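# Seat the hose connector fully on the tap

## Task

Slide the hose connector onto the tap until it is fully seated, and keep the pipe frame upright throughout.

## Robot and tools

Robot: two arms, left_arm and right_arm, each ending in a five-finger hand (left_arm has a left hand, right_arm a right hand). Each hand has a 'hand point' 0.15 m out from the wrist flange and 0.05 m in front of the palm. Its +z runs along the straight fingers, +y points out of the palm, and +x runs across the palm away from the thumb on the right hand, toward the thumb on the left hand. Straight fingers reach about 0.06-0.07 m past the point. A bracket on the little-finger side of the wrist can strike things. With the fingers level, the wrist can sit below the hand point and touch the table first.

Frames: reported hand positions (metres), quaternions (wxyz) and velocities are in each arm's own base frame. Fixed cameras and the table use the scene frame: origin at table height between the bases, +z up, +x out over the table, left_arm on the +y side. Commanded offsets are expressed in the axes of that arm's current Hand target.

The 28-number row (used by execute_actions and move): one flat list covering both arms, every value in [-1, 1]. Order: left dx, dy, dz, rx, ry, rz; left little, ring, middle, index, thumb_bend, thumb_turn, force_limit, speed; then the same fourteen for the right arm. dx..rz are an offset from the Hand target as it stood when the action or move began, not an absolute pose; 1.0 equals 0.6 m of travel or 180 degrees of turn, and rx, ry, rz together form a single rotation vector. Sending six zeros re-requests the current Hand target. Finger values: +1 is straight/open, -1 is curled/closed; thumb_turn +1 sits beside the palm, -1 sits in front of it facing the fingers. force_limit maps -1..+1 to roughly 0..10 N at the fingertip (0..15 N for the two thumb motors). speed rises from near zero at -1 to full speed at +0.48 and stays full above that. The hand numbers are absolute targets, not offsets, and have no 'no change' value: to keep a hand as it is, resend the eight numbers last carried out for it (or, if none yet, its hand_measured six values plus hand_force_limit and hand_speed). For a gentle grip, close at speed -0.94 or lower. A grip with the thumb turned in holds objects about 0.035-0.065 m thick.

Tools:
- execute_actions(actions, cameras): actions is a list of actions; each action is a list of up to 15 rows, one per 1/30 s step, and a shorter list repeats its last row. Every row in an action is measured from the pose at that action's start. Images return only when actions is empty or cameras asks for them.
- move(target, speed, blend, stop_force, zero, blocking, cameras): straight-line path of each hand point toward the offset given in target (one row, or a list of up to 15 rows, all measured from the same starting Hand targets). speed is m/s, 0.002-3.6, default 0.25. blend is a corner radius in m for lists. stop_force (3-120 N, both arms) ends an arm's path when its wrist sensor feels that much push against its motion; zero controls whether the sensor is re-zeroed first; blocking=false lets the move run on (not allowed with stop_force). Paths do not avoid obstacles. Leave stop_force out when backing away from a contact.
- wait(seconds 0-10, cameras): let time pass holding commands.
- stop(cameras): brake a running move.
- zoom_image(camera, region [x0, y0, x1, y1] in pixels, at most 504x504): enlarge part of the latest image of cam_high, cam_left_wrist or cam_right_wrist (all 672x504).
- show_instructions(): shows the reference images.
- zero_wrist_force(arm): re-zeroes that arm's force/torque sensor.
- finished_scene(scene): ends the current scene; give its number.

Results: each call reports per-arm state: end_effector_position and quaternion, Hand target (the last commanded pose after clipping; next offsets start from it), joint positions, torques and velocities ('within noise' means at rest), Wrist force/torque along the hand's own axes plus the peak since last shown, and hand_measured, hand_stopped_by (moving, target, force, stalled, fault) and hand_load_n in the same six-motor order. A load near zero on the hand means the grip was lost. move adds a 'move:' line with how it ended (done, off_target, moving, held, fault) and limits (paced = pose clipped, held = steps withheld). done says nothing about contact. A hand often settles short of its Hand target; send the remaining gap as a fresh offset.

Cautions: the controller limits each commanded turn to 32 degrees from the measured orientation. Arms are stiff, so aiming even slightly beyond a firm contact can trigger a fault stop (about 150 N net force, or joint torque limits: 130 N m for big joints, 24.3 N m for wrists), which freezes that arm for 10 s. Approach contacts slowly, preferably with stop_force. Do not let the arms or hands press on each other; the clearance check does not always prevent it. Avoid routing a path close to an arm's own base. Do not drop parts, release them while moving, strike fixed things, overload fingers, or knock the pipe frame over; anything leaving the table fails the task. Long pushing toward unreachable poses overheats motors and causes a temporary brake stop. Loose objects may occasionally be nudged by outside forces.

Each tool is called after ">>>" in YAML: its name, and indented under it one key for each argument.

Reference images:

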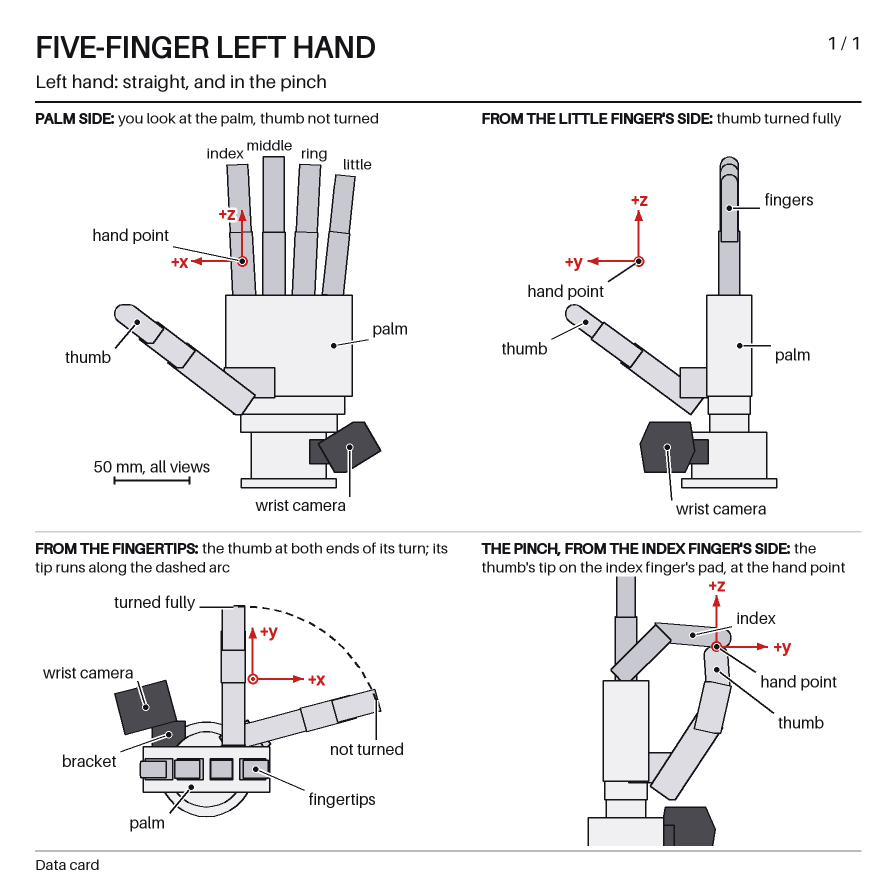

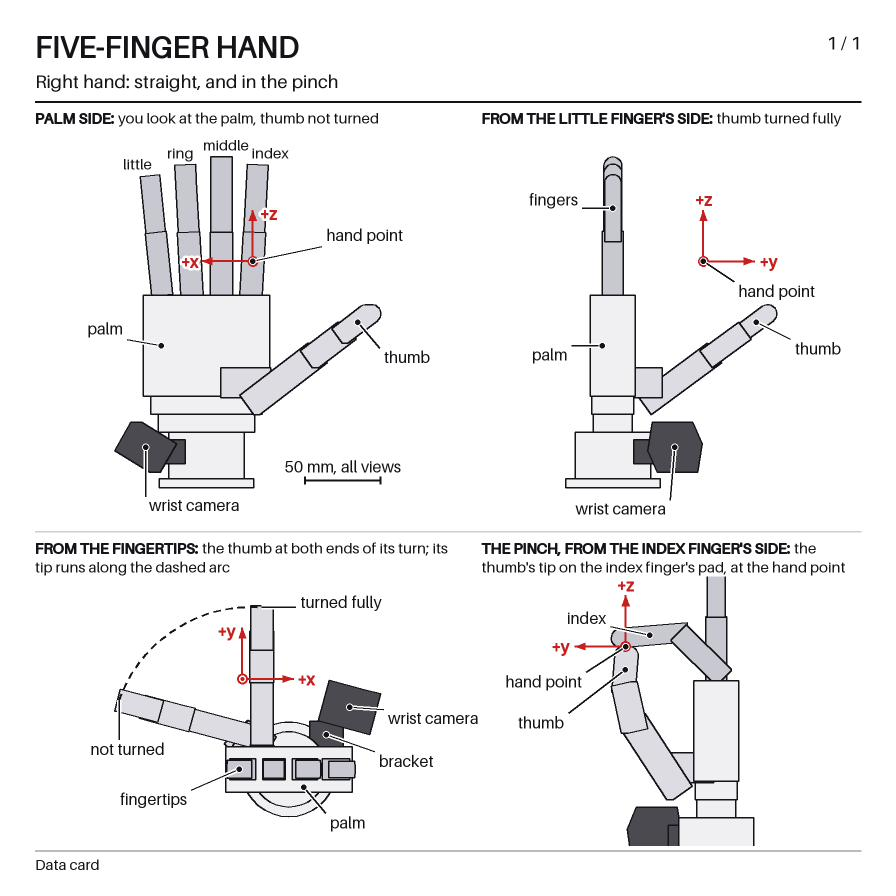

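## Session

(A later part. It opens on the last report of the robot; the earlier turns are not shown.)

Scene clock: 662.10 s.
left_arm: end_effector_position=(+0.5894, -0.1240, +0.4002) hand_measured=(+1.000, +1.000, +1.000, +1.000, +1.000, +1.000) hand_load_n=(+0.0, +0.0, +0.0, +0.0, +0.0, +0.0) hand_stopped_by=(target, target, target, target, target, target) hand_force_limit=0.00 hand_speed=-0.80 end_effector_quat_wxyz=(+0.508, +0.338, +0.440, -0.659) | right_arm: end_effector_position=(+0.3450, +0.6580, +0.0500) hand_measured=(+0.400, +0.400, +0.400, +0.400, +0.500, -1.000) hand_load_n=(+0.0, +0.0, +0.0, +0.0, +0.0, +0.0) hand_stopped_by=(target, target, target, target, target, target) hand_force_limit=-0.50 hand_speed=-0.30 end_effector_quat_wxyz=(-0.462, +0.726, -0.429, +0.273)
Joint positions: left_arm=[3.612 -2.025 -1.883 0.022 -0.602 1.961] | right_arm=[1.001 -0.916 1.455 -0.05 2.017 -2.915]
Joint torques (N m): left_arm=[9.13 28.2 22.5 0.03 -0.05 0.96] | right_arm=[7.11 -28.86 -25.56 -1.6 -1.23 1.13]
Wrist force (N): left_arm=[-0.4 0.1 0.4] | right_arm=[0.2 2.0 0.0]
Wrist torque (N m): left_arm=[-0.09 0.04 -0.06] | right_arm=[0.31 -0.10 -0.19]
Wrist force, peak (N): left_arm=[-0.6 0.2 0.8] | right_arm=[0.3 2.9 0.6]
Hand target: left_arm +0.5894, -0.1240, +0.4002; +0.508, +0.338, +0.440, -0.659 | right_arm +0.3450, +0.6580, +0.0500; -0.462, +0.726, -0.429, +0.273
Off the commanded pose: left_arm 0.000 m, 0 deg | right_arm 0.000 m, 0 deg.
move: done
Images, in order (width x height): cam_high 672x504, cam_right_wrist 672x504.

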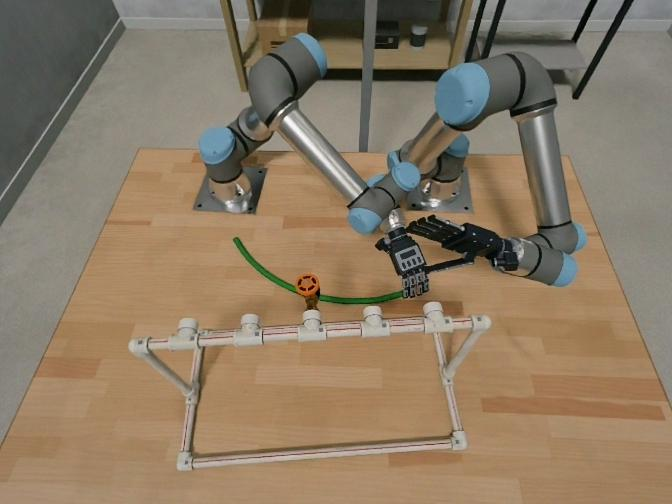

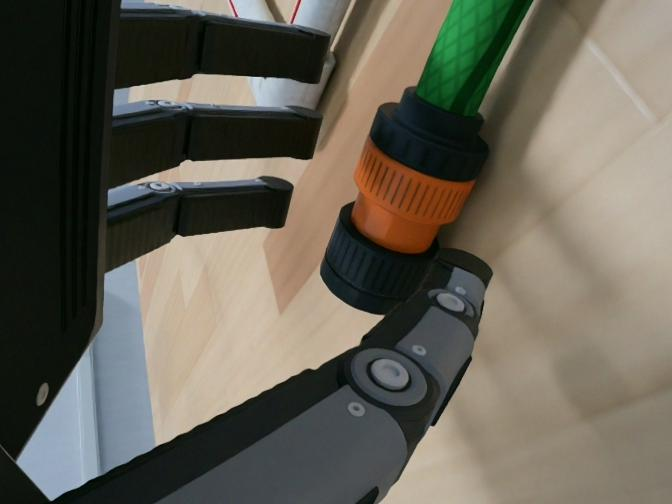

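>>> move:
  target: [0,0,0,0,0,0,1,1,1,1,1,1,0,-0.8,0.004,0.0407,0.0312,0,0.0201,0.0094,0.4,0.4,0.4,0.4,0.5,-1,-0.5,-0.3]
  speed: 0.05
  stop_force: 6
  cameras: ["cam_high","cam_right_wrist"]

>>> zoom_image:
  camera: "cam_high"
  region: [360, 200, 480, 310]

Scene clock: 708.57 s.
left_arm: end_effector_position=(+0.5894, -0.1240, +0.4002) hand_measured=(+1.000, +1.000, +1.000, +1.000, +1.000, +1.000) hand_load_n=(+0.0, +0.0, +0.0, +0.0, +0.0, +0.0) hand_stopped_by=(target, target, target, target, target, target) hand_force_limit=0.00 hand_speed=-0.80 end_effector_quat_wxyz=(+0.508, +0.338, +0.440, -0.659) | right_arm: end_effector_position=(+0.3517, +0.6590, +0.0209) hand_measured=(+0.400, +0.400, +0.400, +0.400, +0.500, -1.000) hand_load_n=(+0.0, +0.0, +0.0, +0.0, -0.5, -1.5) hand_stopped_by=(target, target, target, target, target, target) hand_force_limit=-0.50 hand_speed=-0.30 end_effector_quat_wxyz=(-0.453, +0.711, -0.454, +0.288)
Joint positions: left_arm=[3.612 -2.025 -1.883 0.022 -0.602 1.961] | right_arm=[1.015 -0.852 1.429 -0.068 2.089 -2.871]
Joint torques (N m): left_arm=[9.29 28.4 23.09 0.21 -0.02 0.41] | right_arm=[-7.38 -51.31 -2.62 1.97 1.24 -1.48]
Wrist force (N): left_arm=[-0.4 0.1 0.5] | right_arm=[0.7 -3.9 -5.2]
Wrist torque (N m): left_arm=[-0.10 0.03 -0.06] | right_arm=[-0.14 -0.05 -0.22]
Wrist force, peak (N): left_arm=[-0.7 0.2 0.8] | right_arm=[0.3 -22.1 -24.8]
Hand target: left_arm +0.5894, -0.1240, +0.4002; +0.508, +0.338, +0.440, -0.659 | right_arm +0.3517, +0.6590, +0.0209; -0.453, +0.711, -0.454, +0.288 (not the last commanded pose)
Off the commanded pose: left_arm 0.000 m, 0 deg | right_arm 0.001 m, 0 deg.
move: contact (right_arm)
Images, in order (width x height): cam_high 672x504, cam_right_wrist 672x504.

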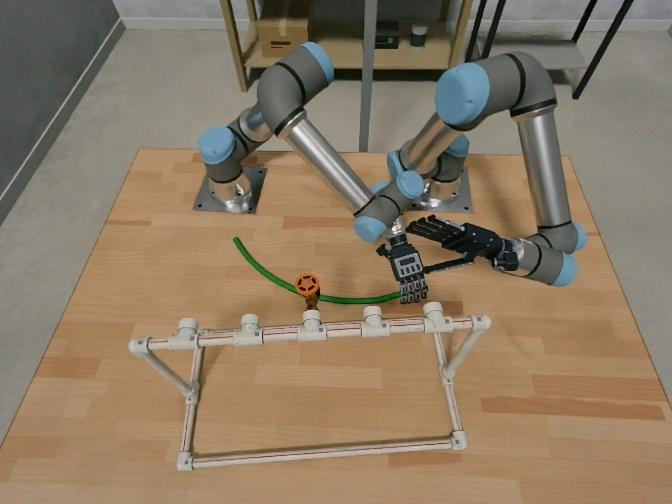

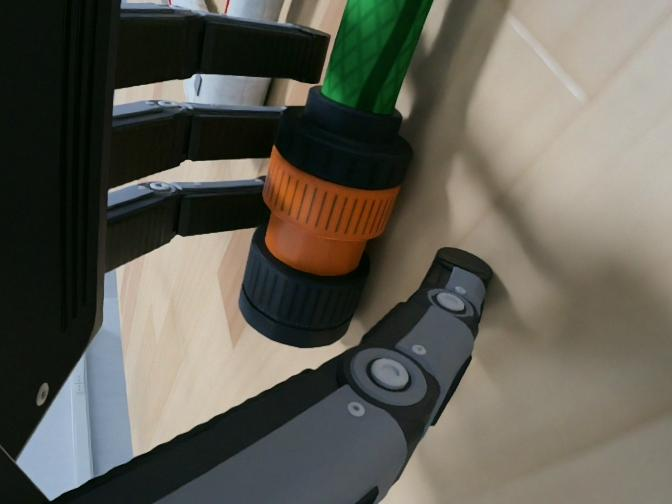

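Scaled by 4.200 from the camera's 672x504 image, which has a finer 960x720 frame.

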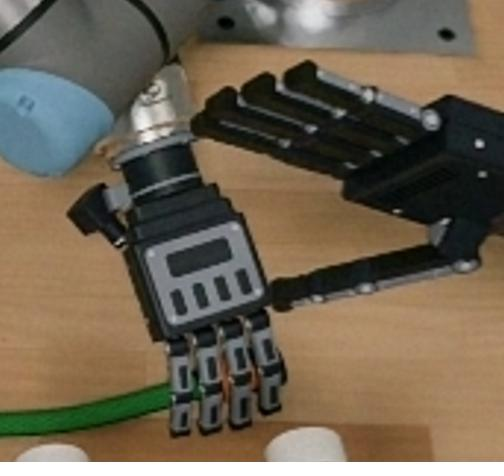

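>>> move:
  target: [0,0,0,0,0,0,1,1,1,1,1,1,0,-0.8,0,-0.003,-0.001,0,0,0,0.4,0.4,0.4,0.4,0.5,-1,-0.5,-0.3]
  speed: 0.05

>>> move:
  target: [0,0,0,0,0,0,1,1,1,1,1,1,0,-0.8,0,0,0,0,0,0,-0.4,-0.4,-0.3,-0.3,-0.2,-1,-0.2,-0.85]
  cameras: ["cam_high","cam_right_wrist"]

Scene clock: 719.87 s.
left_arm: end_effector_position=(+0.5894, -0.1240, +0.4002) hand_measured=(+1.000, +1.000, +1.000, +1.000, +1.000, +1.000) hand_load_n=(+0.0, +0.0, -0.5, +0.0, +0.0, +0.0) hand_stopped_by=(target, target, target, target, target, target) hand_force_limit=0.00 hand_speed=-0.80 end_effector_quat_wxyz=(+0.508, +0.338, +0.440, -0.659) | right_arm: end_effector_position=(+0.3519, +0.6591, +0.0228) hand_measured=(+0.400, +0.400, +0.400, +0.400, +0.500, -1.000) hand_load_n=(+0.0, +0.0, +0.0, +0.0, +0.0, +0.0) hand_stopped_by=(target, target, target, target, target, target) hand_force_limit=-0.50 hand_speed=-0.30 end_effector_quat_wxyz=(-0.453, +0.711, -0.454, +0.288)
Joint positions: left_arm=[3.612 -2.025 -1.883 0.022 -0.602 1.961] | right_arm=[1.015 -0.854 1.427 -0.064 2.089 -2.871]
Joint torques (N m): left_arm=[8.45 28.39 21.38 0.45 0.04 0.16] | right_arm=[-6.23 -52.71 -25.72 1.03 -1.38 -2.46]
Wrist force (N): left_arm=[-0.5 0.0 0.5] | right_arm=[0.3 1.8 0.1]
Wrist torque (N m): left_arm=[-0.11 0.04 -0.06] | right_arm=[0.30 -0.12 -0.11]
Wrist force, peak (N): left_arm=[-0.5 0.0 0.9] | right_arm=[0.8 -4.7 -5.6]
Hand target: left_arm +0.5894, -0.1240, +0.4002; +0.508, +0.338, +0.440, -0.659 | right_arm +0.3519, +0.6591, +0.0228; -0.453, +0.711, -0.454, +0.288
Off the commanded pose: left_arm 0.000 m, 0 deg | right_arm 0.000 m, 0 deg.
move: done

Scene clock: 721.23 s.
left_arm: end_effector_position=(+0.5894, -0.1240, +0.4002) hand_measured=(+1.000, +1.000, +1.000, +1.000, +1.000, +1.000) hand_load_n=(+0.0, +0.0, +0.0, +0.0, +0.0, +0.0) hand_stopped_by=(target, target, target, target, target, target) hand_force_limit=0.00 hand_speed=-0.80 end_effector_quat_wxyz=(+0.508, +0.338, +0.440, -0.659) | right_arm: end_effector_position=(+0.3519, +0.6591, +0.0228) hand_measured=(-0.056, +0.026, +0.096, +0.096, +0.348, -1.000) hand_load_n=(+4.5, +0.5, +2.5, +5.5, +8.5, +4.0) hand_stopped_by=(force, force, force, force, force, target) hand_force_limit=-0.20 hand_speed=-0.85 end_effector_quat_wxyz=(-0.453, +0.711, -0.454, +0.288)
Joint positions: left_arm=[3.612 -2.025 -1.883 0.022 -0.602 1.961] | right_arm=[1.015 -0.854 1.427 -0.064 2.089 -2.871]
Joint torques (N m): left_arm=[9.16 29.3 21.92 0.64 -0.03 -0.01] | right_arm=[-4.8 -41.34 -20.45 0.14 -0.71 -2.29]
Wrist force (N): left_arm=[-0.3 0.2 0.7] | right_arm=[0.8 -1.6 -2.7]
Wrist torque (N m): left_arm=[-0.09 0.03 -0.06] | right_arm=[0.12 -0.15 -0.12]
Wrist force, peak (N): left_arm=[-0.4 0.1 0.9] | right_arm=[1.6 -4.5 -1.8]
Hand target: left_arm +0.5894, -0.1240, +0.4002; +0.508, +0.338, +0.440, -0.659 | right_arm +0.3519, +0.6591, +0.0228; -0.453, +0.711, -0.454, +0.288
Off the commanded pose: left_arm 0.000 m, 0 deg | right_arm 0.000 m, 0 deg.
move: done
Images, in order (width x height): cam_high 672x504, cam_right_wrist 672x504.

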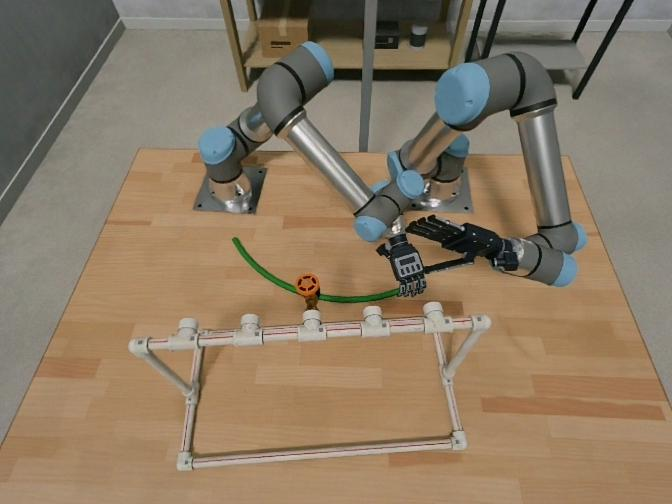

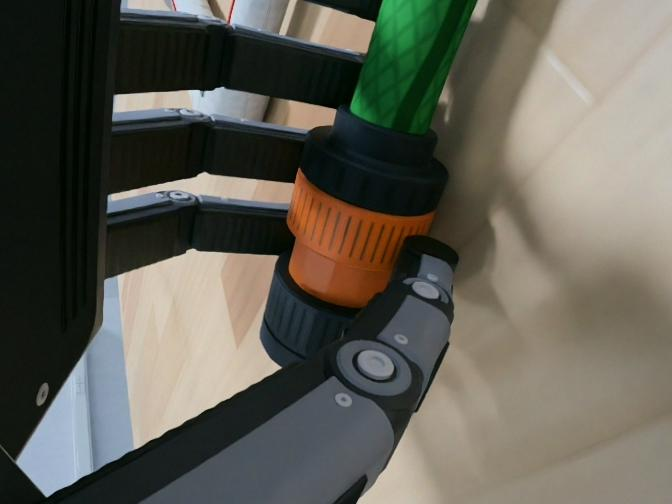

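>>> move:
  target: [0,0,0,0,0,0,1,1,1,1,1,1,0,-0.8,0,-0.09,-0.042,0,0,0,-0.4,-0.4,-0.3,-0.3,-0.2,-1,-0.2,-0.85]
  speed: 0.08
  cameras: ["cam_high","cam_right_wrist"]

Scene clock: 732.27 s.
left_arm: end_effector_position=(+0.5894, -0.1240, +0.4002) hand_measured=(+1.000, +1.000, +1.000, +1.000, +1.000, +1.000) hand_load_n=(+0.0, +0.0, +0.0, +0.0, +0.0, +0.0) hand_stopped_by=(target, target, target, target, target, target) hand_force_limit=0.00 hand_speed=-0.80 end_effector_quat_wxyz=(+0.508, +0.338, +0.440, -0.659) | right_arm: end_effector_position=(+0.3520, +0.6592, +0.0826) hand_measured=(-0.056, +0.026, +0.096, +0.096, +0.348, -1.000) hand_load_n=(+0.0, +3.5, +4.0, +5.0, +9.0, +2.0) hand_stopped_by=(force, force, force, force, force, target) hand_force_limit=-0.20 hand_speed=-0.85 end_effector_quat_wxyz=(-0.453, +0.711, -0.454, +0.288)
Joint positions: left_arm=[3.612 -2.025 -1.883 0.022 -0.602 1.961] | right_arm=[1.014 -0.924 1.377 0.056 2.089 -2.871]
Joint torques (N m): left_arm=[7.75 28.38 22.06 0.92 0.07 -0.35] | right_arm=[-7.64 -28.85 -7.41 -2.3 -0.72 -0.74]
Wrist force (N): left_arm=[-0.5 0.0 0.7] | right_arm=[0.2 2.3 0.1]
Wrist torque (N m): left_arm=[-0.10 0.04 -0.06] | right_arm=[0.29 -0.12 -0.03]
Wrist force, peak (N): left_arm=[-0.6 0.1 0.7] | right_arm=[0.9 -3.2 -3.6]
Hand target: left_arm +0.5894, -0.1240, +0.4002; +0.508, +0.338, +0.440, -0.659 | right_arm +0.3519, +0.6591, +0.0824; -0.453, +0.711, -0.454, +0.288
Off the commanded pose: left_arm 0.000 m, 0 deg | right_arm 0.000 m, 0 deg.
move: done
Images, in order (width x height): cam_high 672x504, cam_right_wrist 672x504.

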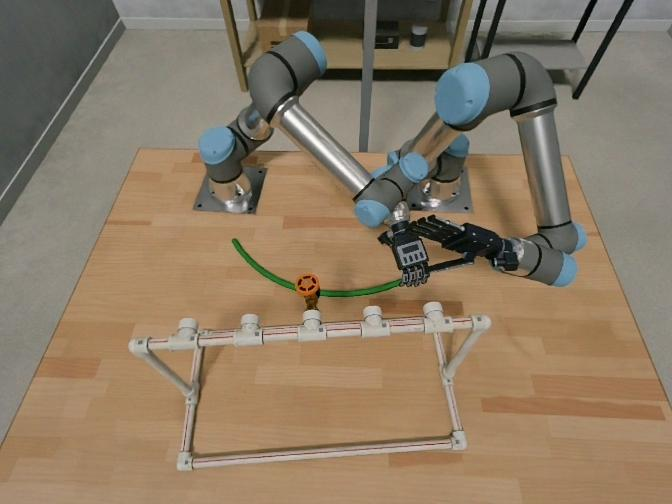

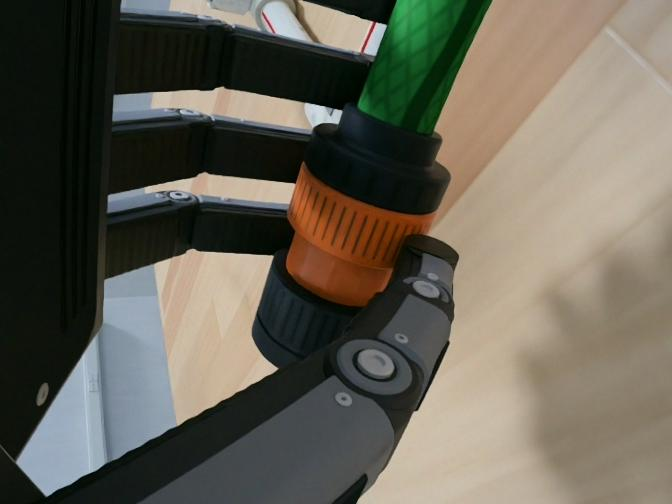

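>>> move:
  target: [0,0,0,0,0,0,1,1,1,1,1,1,0,-0.8,0,0,0,0,0,0,-0.5,-0.5,-0.4,-0.4,-0.3,-1,0.4,-0.85]

>>> move:
  target:
    - [0,0,0,0,0,0,1,1,1,1,1,1,0,-0.8,0.321,-0.272,-0.276,-0.1419,0.245,0.5384,-0.5,-0.5,-0.4,-0.4,-0.3,-1,0.4,-0.85]
    - [0,0,0,0,0,0,1,1,1,1,1,1,0,-0.8,0.5037,-0.3137,-0.227,-0.1419,0.245,0.5384,-0.5,-0.5,-0.4,-0.4,-0.3,-1,0.4,-0.85]
  speed: 0.15
  blend: 0.03
  cameras: ["all"]

Scene clock: 792.37 s.
left_arm: end_effector_position=(+0.5894, -0.1240, +0.4002) hand_measured=(+1.000, +1.000, +1.000, +1.000, +1.000, +1.000) hand_load_n=(+0.0, +0.0, +0.0, +0.0, +0.0, +0.0) hand_stopped_by=(target, target, target, target, target, target) hand_force_limit=0.00 hand_speed=-0.80 end_effector_quat_wxyz=(+0.508, +0.338, +0.440, -0.659) | right_arm: end_effector_position=(+0.3519, +0.6591, +0.0824) hand_measured=(-0.124, +0.002, +0.086, +0.086, +0.350, -1.000) hand_load_n=(+7.5, +3.5, +0.0, +9.5, +17.5, +10.5) hand_stopped_by=(force, force, force, force, force, target) hand_force_limit=0.40 hand_speed=-0.85 end_effector_quat_wxyz=(-0.453, +0.711, -0.454, +0.288)
Joint positions: left_arm=[3.612 -2.025 -1.883 0.022 -0.602 1.961] | right_arm=[1.014 -0.924 1.377 0.056 2.089 -2.871]
Joint torques (N m): left_arm=[8.96 28.49 21.38 1.27 -0.04 -0.59] | right_arm=[-6.42 -30.38 -5.29 0.95 1.14 1.67]
Wrist force (N): left_arm=[-0.3 0.3 0.7] | right_arm=[0.4 2.6 0.5]
Wrist torque (N m): left_arm=[-0.07 0.02 -0.06] | right_arm=[0.31 -0.20 -0.02]
Wrist force, peak (N): left_arm=[-0.7 -0.1 0.8] | right_arm=[0.8 3.5 0.4]
Hand target: left_arm +0.5894, -0.1240, +0.4002; +0.508, +0.338, +0.440, -0.659 | right_arm +0.3519, +0.6591, +0.0824; -0.453, +0.711, -0.454, +0.288
Off the commanded pose: left_arm 0.000 m, 0 deg | right_arm 0.000 m, 0 deg.
move: done

Scene clock: 800.00 s.
left_arm: end_effector_position=(+0.5894, -0.1240, +0.4002) hand_measured=(+1.000, +1.000, +1.000, +1.000, +1.000, +1.000) hand_load_n=(+0.0, +0.0, +0.0, +0.0, +0.0, +0.0) hand_stopped_by=(target, target, target, target, target, target) hand_force_limit=0.00 hand_speed=-0.80 end_effector_quat_wxyz=(+0.508, +0.338, +0.440, -0.659) | right_arm: end_effector_position=(+0.4400, +0.3666, +0.3104) hand_measured=(-0.124, +0.002, +0.086, +0.084, +0.350, -1.000) hand_load_n=(+0.0, +13.5, +0.0, +0.0, +13.5, +1.5) hand_stopped_by=(force, force, force, force, force, target) hand_force_limit=0.40 hand_speed=-0.85 end_effector_quat_wxyz=(+0.185, -0.074, +0.980, +0.013)
Joint positions: left_arm=[3.612 -2.025 -1.883 0.022 -0.602 1.961] | right_arm=[0.411 -1.286 1.293 1.202 1.666 -1.328]
Joint torques (N m): left_arm=[8.68 29.12 22.24 1.72 -0.01 -1.34] | right_arm=[-5.14 -16.71 -6.47 2.17 1.12 -0.05]
Wrist force (N): left_arm=[-0.4 0.0 0.8] | right_arm=[0.6 -0.1 1.1]
Wrist torque (N m): left_arm=[-0.13 0.05 -0.06] | right_arm=[0.20 -0.20 -0.13]
Wrist force, peak (N): left_arm=[-0.5 0.3 0.8] | right_arm=[0.4 3.5 1.0]
Hand target: left_arm +0.5894, -0.1240, +0.4002; +0.508, +0.338, +0.440, -0.659 | right_arm +0.4400, +0.3665, +0.3103; +0.185, -0.074, +0.980, +0.013
Off the commanded pose: left_arm 0.000 m, 0 deg | right_arm 0.000 m, 0 deg.
move: done

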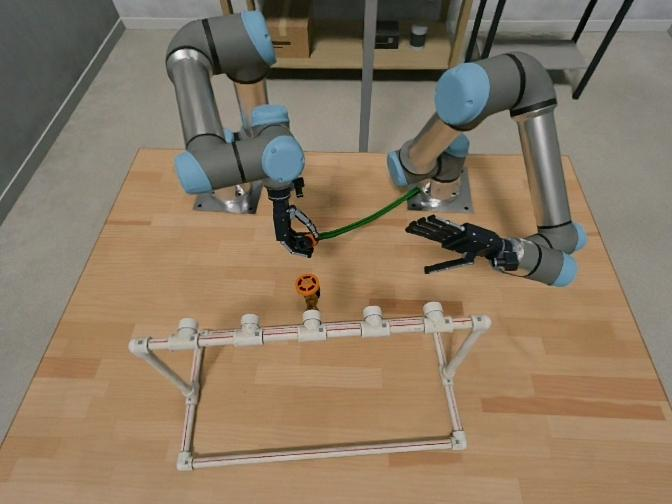

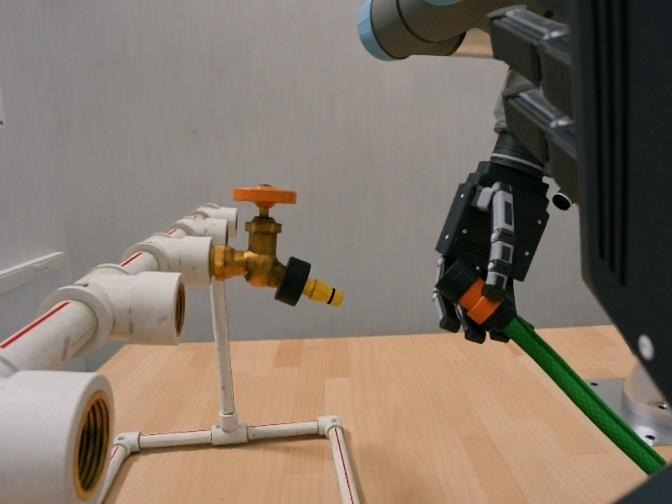

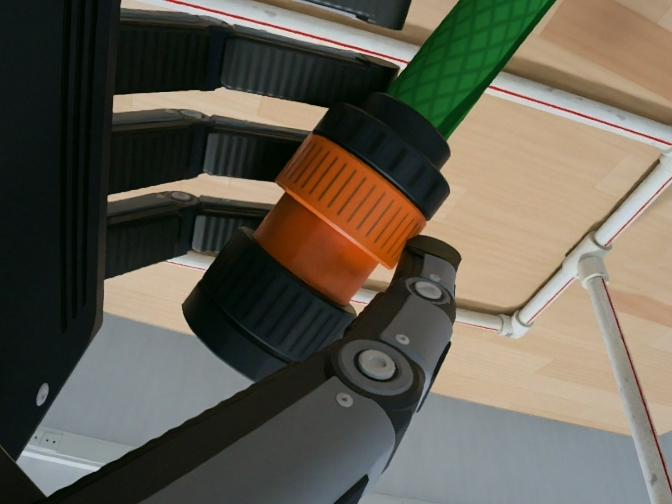

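>>> zoom_image:
  camera: "cam_left_wrist"
  region: [380, 200, 560, 370]

>>> zoom_image:
  camera: "cam_high"
  region: [240, 180, 360, 320]

Scaled by 2.800 from the camera's 672x504 image, which has a finer 960x720 frame.

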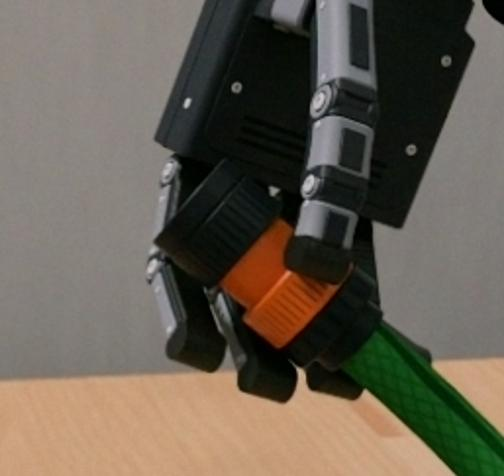

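Scaled by 3.600 from the camera's 672x504 image, which has a finer 960x720 frame.

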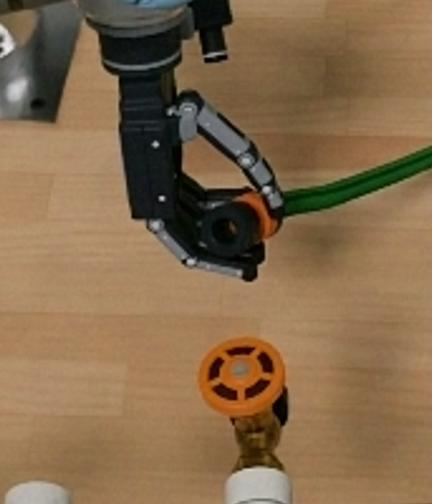

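>>> move:
  target: [0,0,0,0,0,0,1,1,1,1,1,1,0,-0.8,0,0,0,-0.109,0.0622,-0.1557,-0.5,-0.5,-0.4,-0.4,-0.3,-1,0.4,-0.85]
  speed: 0.15
  cameras: ["all"]

>>> zoom_image:
  camera: "cam_left_wrist"
  region: [280, 180, 560, 380]

>>> zoom_image:
  camera: "cam_high"
  region: [240, 180, 360, 320]

Scene clock: 908.17 s.
left_arm: end_effector_position=(+0.5894, -0.1240, +0.4002) hand_measured=(+1.000, +1.000, +1.000, +1.000, +1.000, +1.000) hand_load_n=(+0.0, +0.0, +0.0, +0.0, +0.0, +0.0) hand_stopped_by=(target, target, target, target, target, target) hand_force_limit=0.00 hand_speed=-0.80 end_effector_quat_wxyz=(+0.508, +0.338, +0.440, -0.659) | right_arm: end_effector_position=(+0.4401, +0.3665, +0.3103) hand_measured=(-0.124, +0.002, +0.086, +0.084, +0.350, -1.000) hand_load_n=(+0.0, +13.0, +0.0, +0.5, +12.5, +7.0) hand_stopped_by=(force, force, force, force, force, target) hand_force_limit=0.40 hand_speed=-0.85 end_effector_quat_wxyz=(+0.073, -0.339, +0.930, +0.126)
Joint positions: left_arm=[3.612 -2.025 -1.883 0.022 -0.602 1.961] | right_arm=[0.213 -1.109 1.109 1.458 1.301 -2.041]
Joint torques (N m): left_arm=[9.31 28.57 21.55 2.05 0.05 -1.64] | right_arm=[7.24 -48.6 -5.01 1.15 0.5 -0.55]
Wrist force (N): left_arm=[-0.3 0.0 0.6] | right_arm=[0.6 -0.5 1.5]
Wrist torque (N m): left_arm=[-0.11 0.03 -0.06] | right_arm=[0.17 -0.07 -0.11]
Wrist force, peak (N): left_arm=[-0.7 0.1 0.8] | right_arm=[0.7 0.0 2.1]
Hand target: left_arm +0.5894, -0.1240, +0.4002; +0.508, +0.338, +0.440, -0.659 | right_arm +0.4400, +0.3665, +0.3103; +0.073, -0.339, +0.930, +0.126
Off the commanded pose: left_arm 0.000 m, 0 deg | right_arm 0.000 m, 0 deg.
move: done

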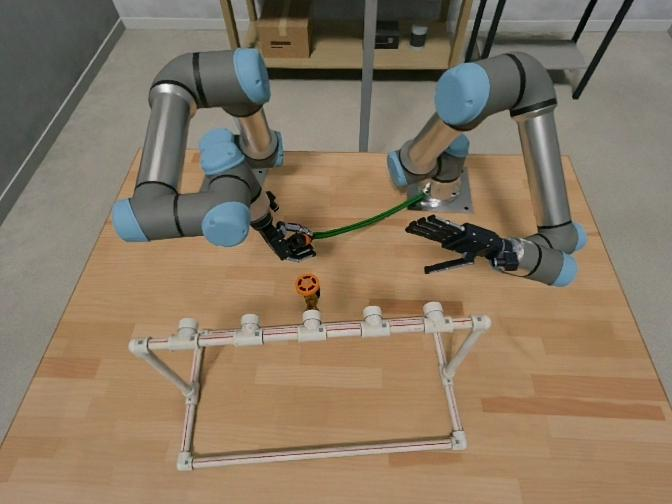

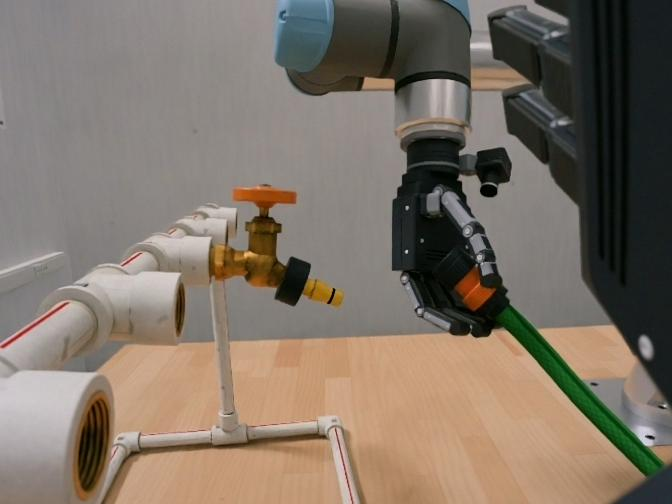

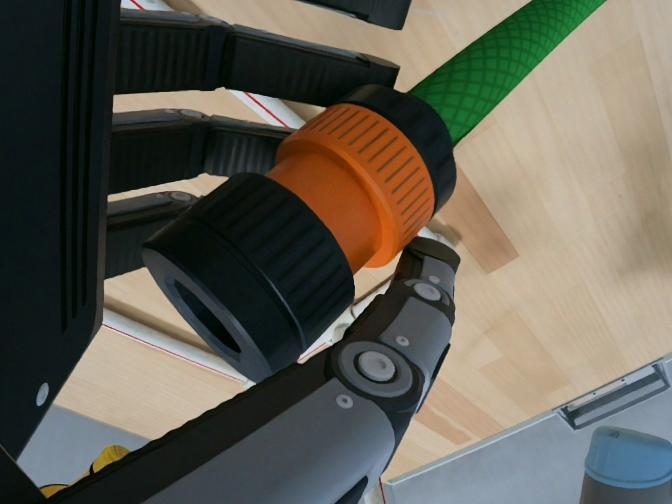

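Scaled by 1.800 from the camera's 672x504 image, which has a finer 960x720 frame.

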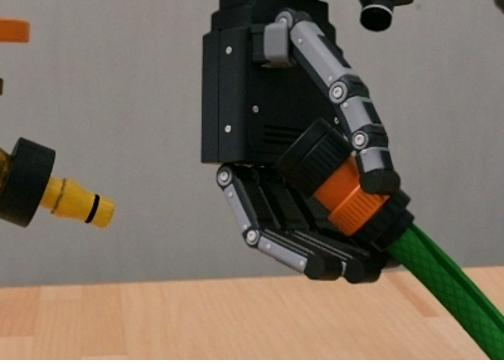

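Scaled by 3.600 from the camera's 672x504 image, which has a finer 960x720 frame.

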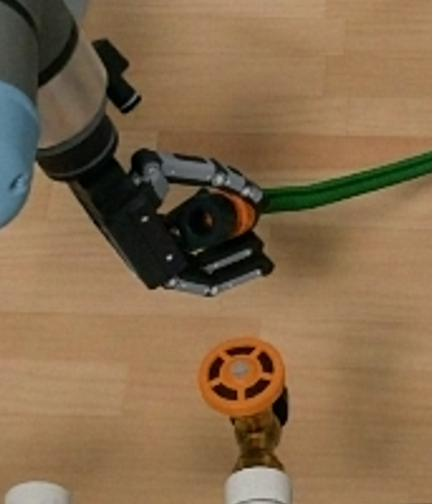

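>>> move:
  target: [0,0,0,0,0,0,1,1,1,1,1,1,0,-0.8,0.174,-0.0197,0.3913,0,0,0,-0.5,-0.5,-0.4,-0.4,-0.3,-1,0.4,-0.85]
  speed: 0.12
  cameras: ["all"]

>>> zoom_image:
  camera: "cam_high"
  region: [240, 180, 360, 320]

Scene clock: 1001.40 s.
left_arm: end_effector_position=(+0.5894, -0.1240, +0.4002) hand_measured=(+1.000, +1.000, +1.000, +1.000, +1.000, +1.000) hand_load_n=(+0.0, +0.0, +0.5, +0.0, +0.0, +0.0) hand_stopped_by=(target, target, target, target, target, target) hand_force_limit=0.00 hand_speed=-0.80 end_effector_quat_wxyz=(+0.508, +0.338, +0.440, -0.659) | right_arm: end_effector_position=(+0.3799, +0.3606, +0.0602) hand_measured=(-0.124, +0.002, +0.086, +0.084, +0.346, -1.000) hand_load_n=(+0.0, +0.0, +0.0, +0.5, -0.5, +0.0) hand_stopped_by=(force, force, force, force, force, target) hand_force_limit=0.40 hand_speed=-0.85 end_effector_quat_wxyz=(+0.072, -0.339, +0.930, +0.126)
Joint positions: left_arm=[3.612 -2.025 -1.883 0.022 -0.602 1.961] | right_arm=[0.229 -1.05 1.701 0.803 1.303 -2.025]
Joint torques (N m): left_arm=[9.35 28.65 21.09 2.16 0.03 -1.62] | right_arm=[-0.2 -45.95 -20.03 1.59 -1.15 0.77]
Wrist force (N): left_arm=[-0.6 -0.1 0.6] | right_arm=[0.4 -0.7 0.1]
Wrist torque (N m): left_arm=[-0.12 0.05 -0.06] | right_arm=[0.02 -0.04 0.03]
Wrist force, peak (N): left_arm=[-0.5 0.0 0.8] | right_arm=[-0.3 -2.5 -0.8]
Hand target: left_arm +0.5894, -0.1240, +0.4002; +0.508, +0.338, +0.440, -0.659 | right_arm +0.3800, +0.3606, +0.0603; +0.073, -0.339, +0.930, +0.126
Off the commanded pose: left_arm 0.000 m, 0 deg | right_arm 0.000 m, 0 deg.
move: done

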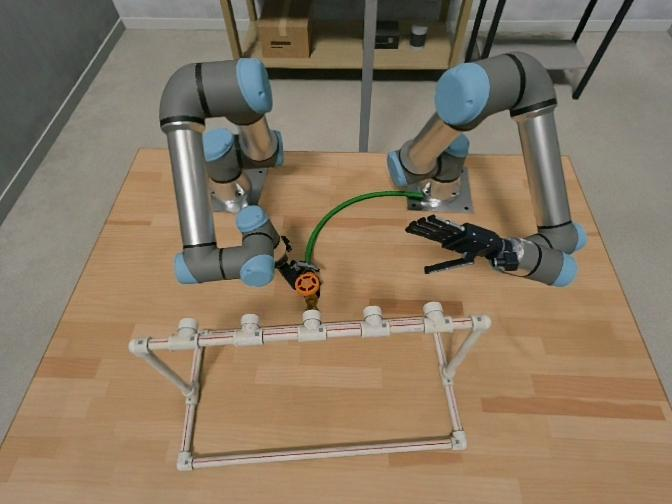

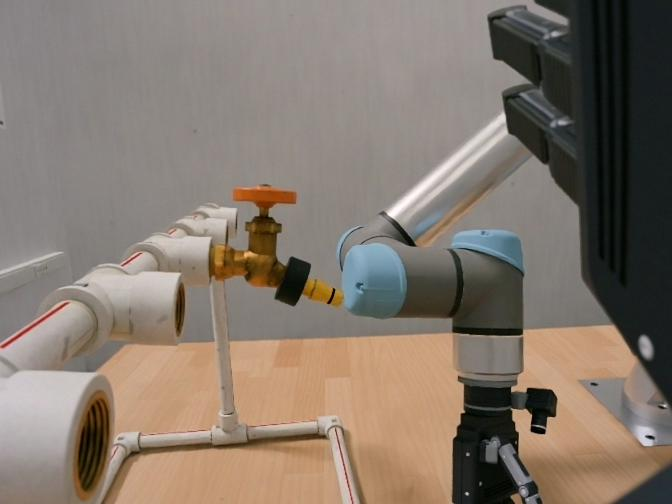

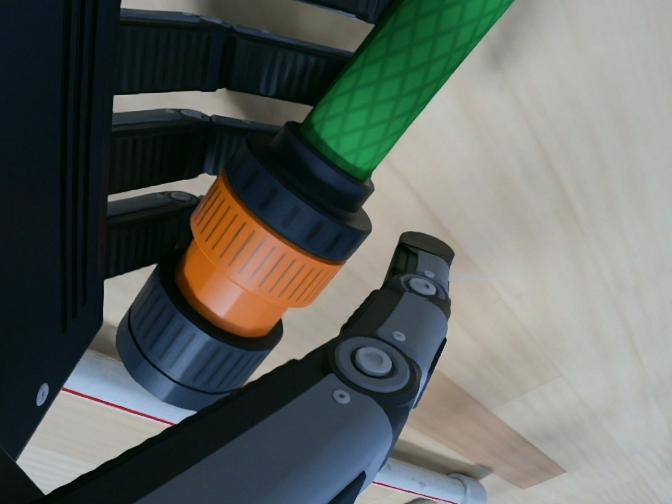

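Scaled by 3.600 from the camera's 672x504 image, which has a finer 960x720 frame.

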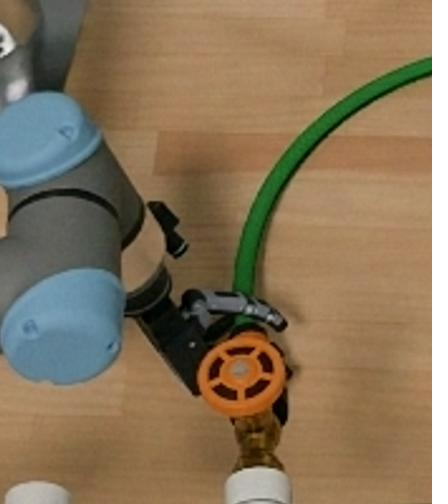

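>>> move:
  target: [0,0,0,0,0,0,1,1,1,1,1,1,0,-0.8,0.0073,-0.0062,0.0319,0,0,0,-0.5,-0.5,-0.4,-0.4,-0.3,-1,0.4,-0.85]
  speed: 0.03
  stop_force: 4
  cameras: ["cam_high","cam_right_wrist"]

>>> zoom_image:
  camera: "cam_high"
  region: [240, 180, 360, 320]

Scene clock: 1013.90 s.
left_arm: end_effector_position=(+0.5894, -0.1240, +0.4002) hand_measured=(+1.000, +1.000, +1.000, +1.000, +1.000, +1.000) hand_load_n=(+0.0, +0.0, +0.0, +0.0, +0.0, +0.0) hand_stopped_by=(target, target, target, target, target, target) hand_force_limit=0.00 hand_speed=-0.80 end_effector_quat_wxyz=(+0.508, +0.338, +0.440, -0.659) | right_arm: end_effector_position=(+0.3800, +0.3606, +0.0403) hand_measured=(-0.124, +0.002, +0.086, +0.084, +0.346, -1.000) hand_load_n=(+0.0, +0.0, +0.0, +0.0, +0.0, +0.0) hand_stopped_by=(force, force, force, force, force, target) hand_force_limit=0.40 hand_speed=-0.85 end_effector_quat_wxyz=(+0.073, -0.339, +0.930, +0.126)
Joint positions: left_arm=[3.612 -2.025 -1.883 0.022 -0.602 1.961] | right_arm=[0.229 -1.02 1.715 0.759 1.303 -2.025]
Joint torques (N m): left_arm=[7.99 28.54 22.13 2.07 0.03 -1.58] | right_arm=[-2.1 -46.86 -23.68 4.29 -1.6 -1.14]
Wrist force (N): left_arm=[-0.4 0.1 0.7] | right_arm=[0.1 -0.8 0.4]
Wrist torque (N m): left_arm=[-0.10 0.04 -0.06] | right_arm=[-0.02 0.00 0.01]
Wrist force, peak (N): left_arm=[-0.8 0.1 0.6] | right_arm=[0.3 -1.0 1.1]
Hand target: left_arm +0.5894, -0.1240, +0.4002; +0.508, +0.338, +0.440, -0.659 | right_arm +0.3800, +0.3606, +0.0403; +0.073, -0.339, +0.930, +0.126
Off the commanded pose: left_arm 0.000 m, 0 deg | right_arm 0.000 m, 0 deg.
move: done
Images, in order (width x height): cam_high 672x504, cam_right_wrist 672x504.

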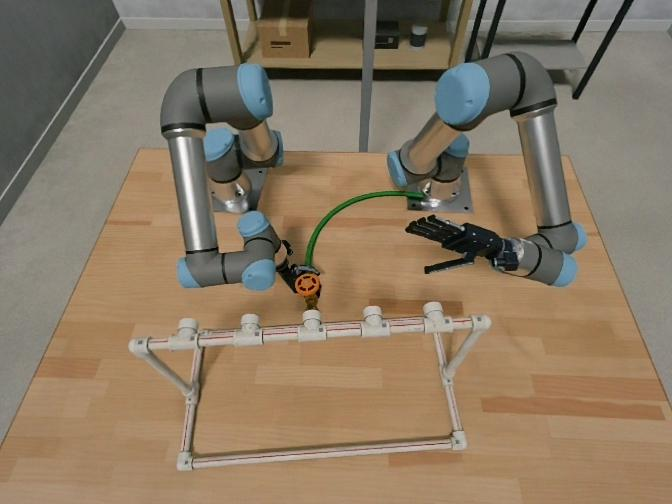

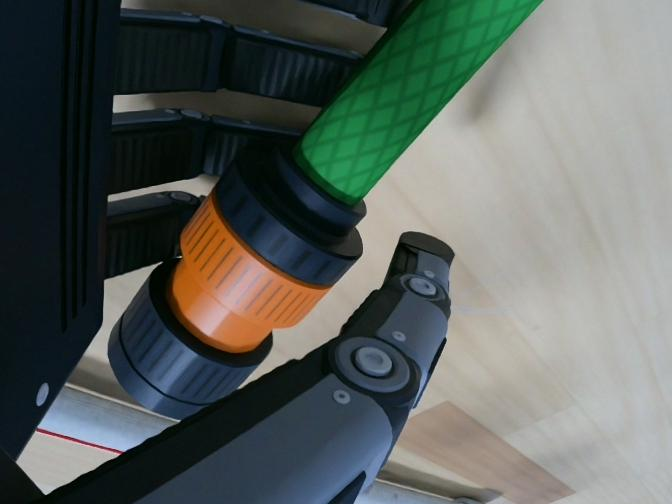

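Scaled by 3.600 from the camera's 672x504 image, which has a finer 960x720 frame.

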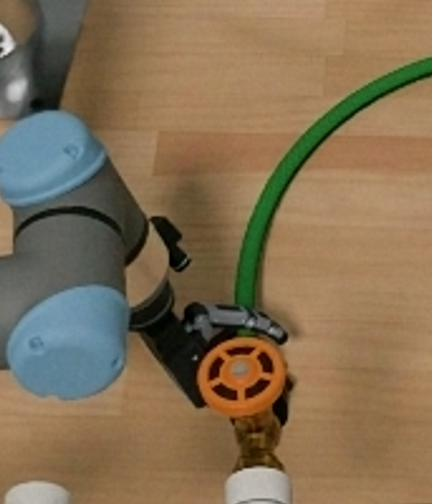

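>>> move:
  target: [0,0,0,0,0,0,1,1,1,1,1,1,0,-0.8,0,0,0,0,0,0,-0.4,-0.3,-0.2,-0.2,1,-1,0.4,-0.7]

>>> move:
  target: [0,0,0,0,0,0,1,1,1,1,1,1,0,-0.8,0.064,-0.083,-0.065,0,0,0,-0.4,-0.3,-0.2,-0.2,1,-1,0.4,-0.7]
  speed: 0.06
  cameras: ["cam_high","cam_right_wrist"]

Scene clock: 1030.77 s.
left_arm: end_effector_position=(+0.5894, -0.1240, +0.4002) hand_measured=(+1.000, +1.000, +1.000, +1.000, +1.000, +1.000) hand_load_n=(+0.0, +0.0, +0.0, +0.0, +0.0, +0.0) hand_stopped_by=(target, target, target, target, target, target) hand_force_limit=0.00 hand_speed=-0.80 end_effector_quat_wxyz=(+0.508, +0.338, +0.440, -0.659) | right_arm: end_effector_position=(+0.3800, +0.3606, +0.0403) hand_measured=(-0.400, -0.300, -0.200, -0.200, +1.000, -1.000) hand_load_n=(+0.5, +0.0, +0.0, +0.0, +0.0, +0.0) hand_stopped_by=(target, target, target, target, target, target) hand_force_limit=0.40 hand_speed=-0.70 end_effector_quat_wxyz=(+0.073, -0.339, +0.930, +0.126)
Joint positions: left_arm=[3.612 -2.025 -1.883 0.022 -0.602 1.961] | right_arm=[0.229 -1.02 1.715 0.759 1.303 -2.025]
Joint torques (N m): left_arm=[8.21 28.54 21.59 2.05 0.12 -1.78] | right_arm=[4.47 -46.02 -22.25 2.94 -1.83 1.52]
Wrist force (N): left_arm=[-0.4 0.2 0.5] | right_arm=[0.5 -0.9 0.8]
Wrist torque (N m): left_arm=[-0.09 0.04 -0.07] | right_arm=[0.03 -0.06 -0.02]
Wrist force, peak (N): left_arm=[-0.6 0.2 0.7] | right_arm=[0.5 -1.3 1.3]
Hand target: left_arm +0.5894, -0.1240, +0.4002; +0.508, +0.338, +0.440, -0.659 | right_arm +0.3800, +0.3606, +0.0403; +0.073, -0.339, +0.930, +0.126
Off the commanded pose: left_arm 0.000 m, 0 deg | right_arm 0.000 m, 0 deg.
move: done

Scene clock: 1032.33 s.
left_arm: end_effector_position=(+0.5894, -0.1240, +0.4002) hand_measured=(+1.000, +1.000, +1.000, +1.000, +1.000, +1.000) hand_load_n=(+0.0, +0.0, +0.0, +0.0, +0.0, +0.0) hand_stopped_by=(target, target, target, target, target, target) hand_force_limit=0.00 hand_speed=-0.80 end_effector_quat_wxyz=(+0.508, +0.338, +0.440, -0.659) | right_arm: end_effector_position=(+0.3810, +0.2893, +0.0600) hand_measured=(-0.400, -0.300, -0.200, -0.200, +1.000, -1.000) hand_load_n=(+0.0, +1.0, +0.5, +0.0, +0.0, +0.0) hand_stopped_by=(target, target, target, target, target, target) hand_force_limit=0.40 hand_speed=-0.70 end_effector_quat_wxyz=(+0.073, -0.339, +0.930, +0.126)
Joint positions: left_arm=[3.612 -2.025 -1.883 0.022 -0.602 1.961] | right_arm=[0.056 -1.102 1.803 0.801 1.286 -2.204]
Joint torques (N m): left_arm=[8.44 28.08 21.48 2.18 0.13 -1.83] | right_arm=[7.33 -17.43 -23.55 0.37 -0.92 2.22]
Wrist force (N): left_arm=[-0.5 -0.1 0.6] | right_arm=[0.0 0.2 0.8]
Wrist torque (N m): left_arm=[-0.13 0.03 -0.06] | right_arm=[0.07 0.00 -0.01]
Wrist force, peak (N): left_arm=[-0.5 0.2 0.7] | right_arm=[0.7 -0.1 1.5]
Hand target: left_arm +0.5894, -0.1240, +0.4002; +0.508, +0.338, +0.440, -0.659 | right_arm +0.3812, +0.2893, +0.0599; +0.073, -0.339, +0.930, +0.126
Off the commanded pose: left_arm 0.000 m, 0 deg | right_arm 0.000 m, 0 deg.
move: done
Images, in order (width x height): cam_high 672x504, cam_right_wrist 672x504.

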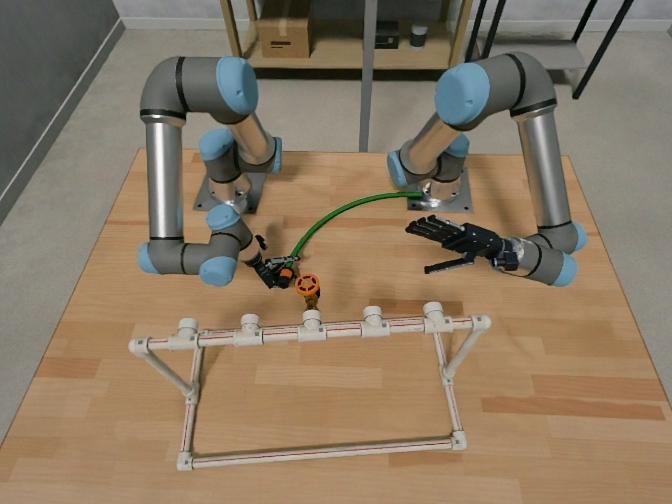

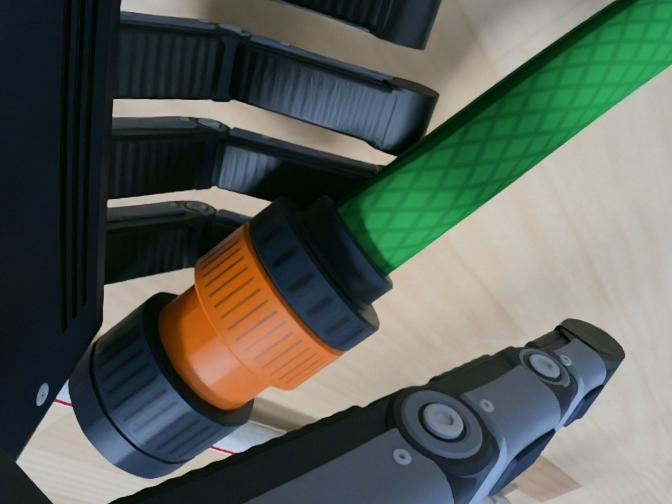

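>>> execute_actions:
  actions: []

Scene clock: 1074.97 s.
left_arm: end_effector_position=(+0.5894, -0.1240, +0.4002) hand_measured=(+1.000, +1.000, +1.000, +1.000, +1.000, +1.000) hand_load_n=(+0.0, +0.0, -0.5, +0.0, +0.0, +0.0) hand_stopped_by=(target, target, target, target, target, target) hand_force_limit=0.00 hand_speed=-0.80 end_effector_quat_wxyz=(+0.508, +0.338, +0.440, -0.659) | right_arm: end_effector_position=(+0.3812, +0.2893, +0.0599) hand_measured=(-0.400, -0.300, -0.200, -0.200, +1.000, -1.000) hand_load_n=(+0.0, +1.0, +0.0, +0.5, +0.0, +0.0) hand_stopped_by=(target, target, target, target, target, target) hand_force_limit=0.40 hand_speed=-0.70 end_effector_quat_wxyz=(+0.073, -0.339, +0.930, +0.126)
Joint positions: left_arm=[3.612 -2.025 -1.883 0.022 -0.602 1.961] | right_arm=[0.056 -1.101 1.803 0.801 1.286 -2.204]
Joint velocities: within noise
Joint torques (N m): left_arm=[7.55 29.6 21.65 2.09 -0.04 -1.68] | right_arm=[-2.65 -18.67 -23.44 0.26 0.61 -1.8]
Wrist force (N): left_arm=[-0.3 0.1 0.6] | right_arm=[0.6 -0.4 0.5]
Wrist torque (N m): left_arm=[-0.10 0.01 -0.05] | right_arm=[0.02 -0.07 0.01]
Wrist force, peak (N): left_arm=[-0.5 0.2 0.9] | right_arm=[0.5 -0.1 1.5]
Hand target: left_arm +0.5894, -0.1240, +0.4002; +0.508, +0.338, +0.440, -0.659 | right_arm +0.3812, +0.2893, +0.0599; +0.073, -0.339, +0.930, +0.126
Off the commanded pose: left_arm 0.000 m, 0 deg | right_arm 0.000 m, 0 deg.

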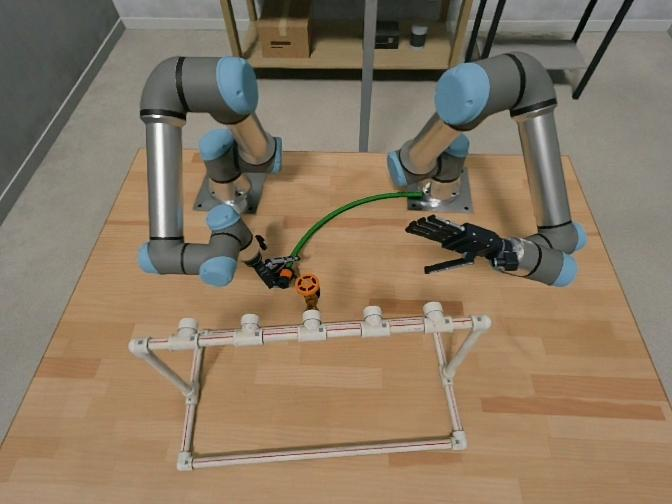

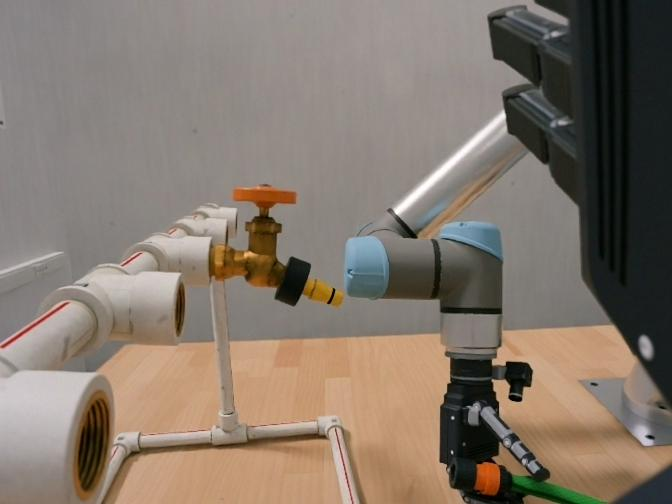

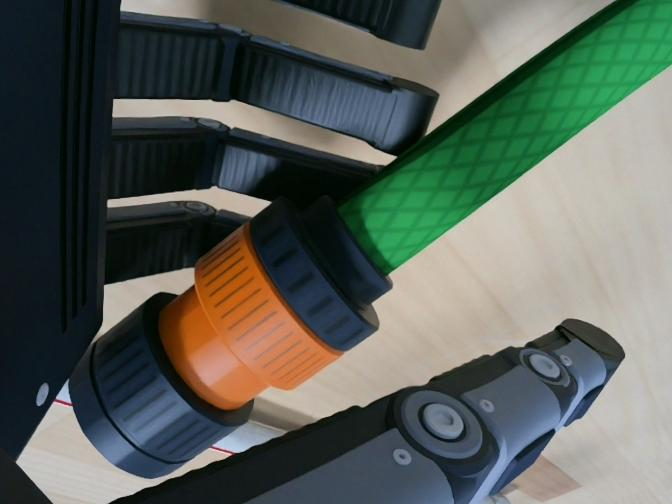

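>>> zoom_image:
  camera: "cam_high"
  region: [200, 140, 500, 340]

Scaled by 1.680 from the camera's 672x504 image, which has a finer 960x720 frame.

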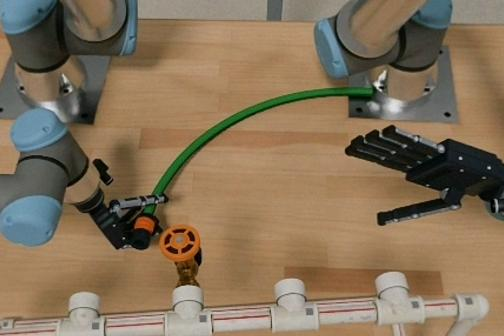

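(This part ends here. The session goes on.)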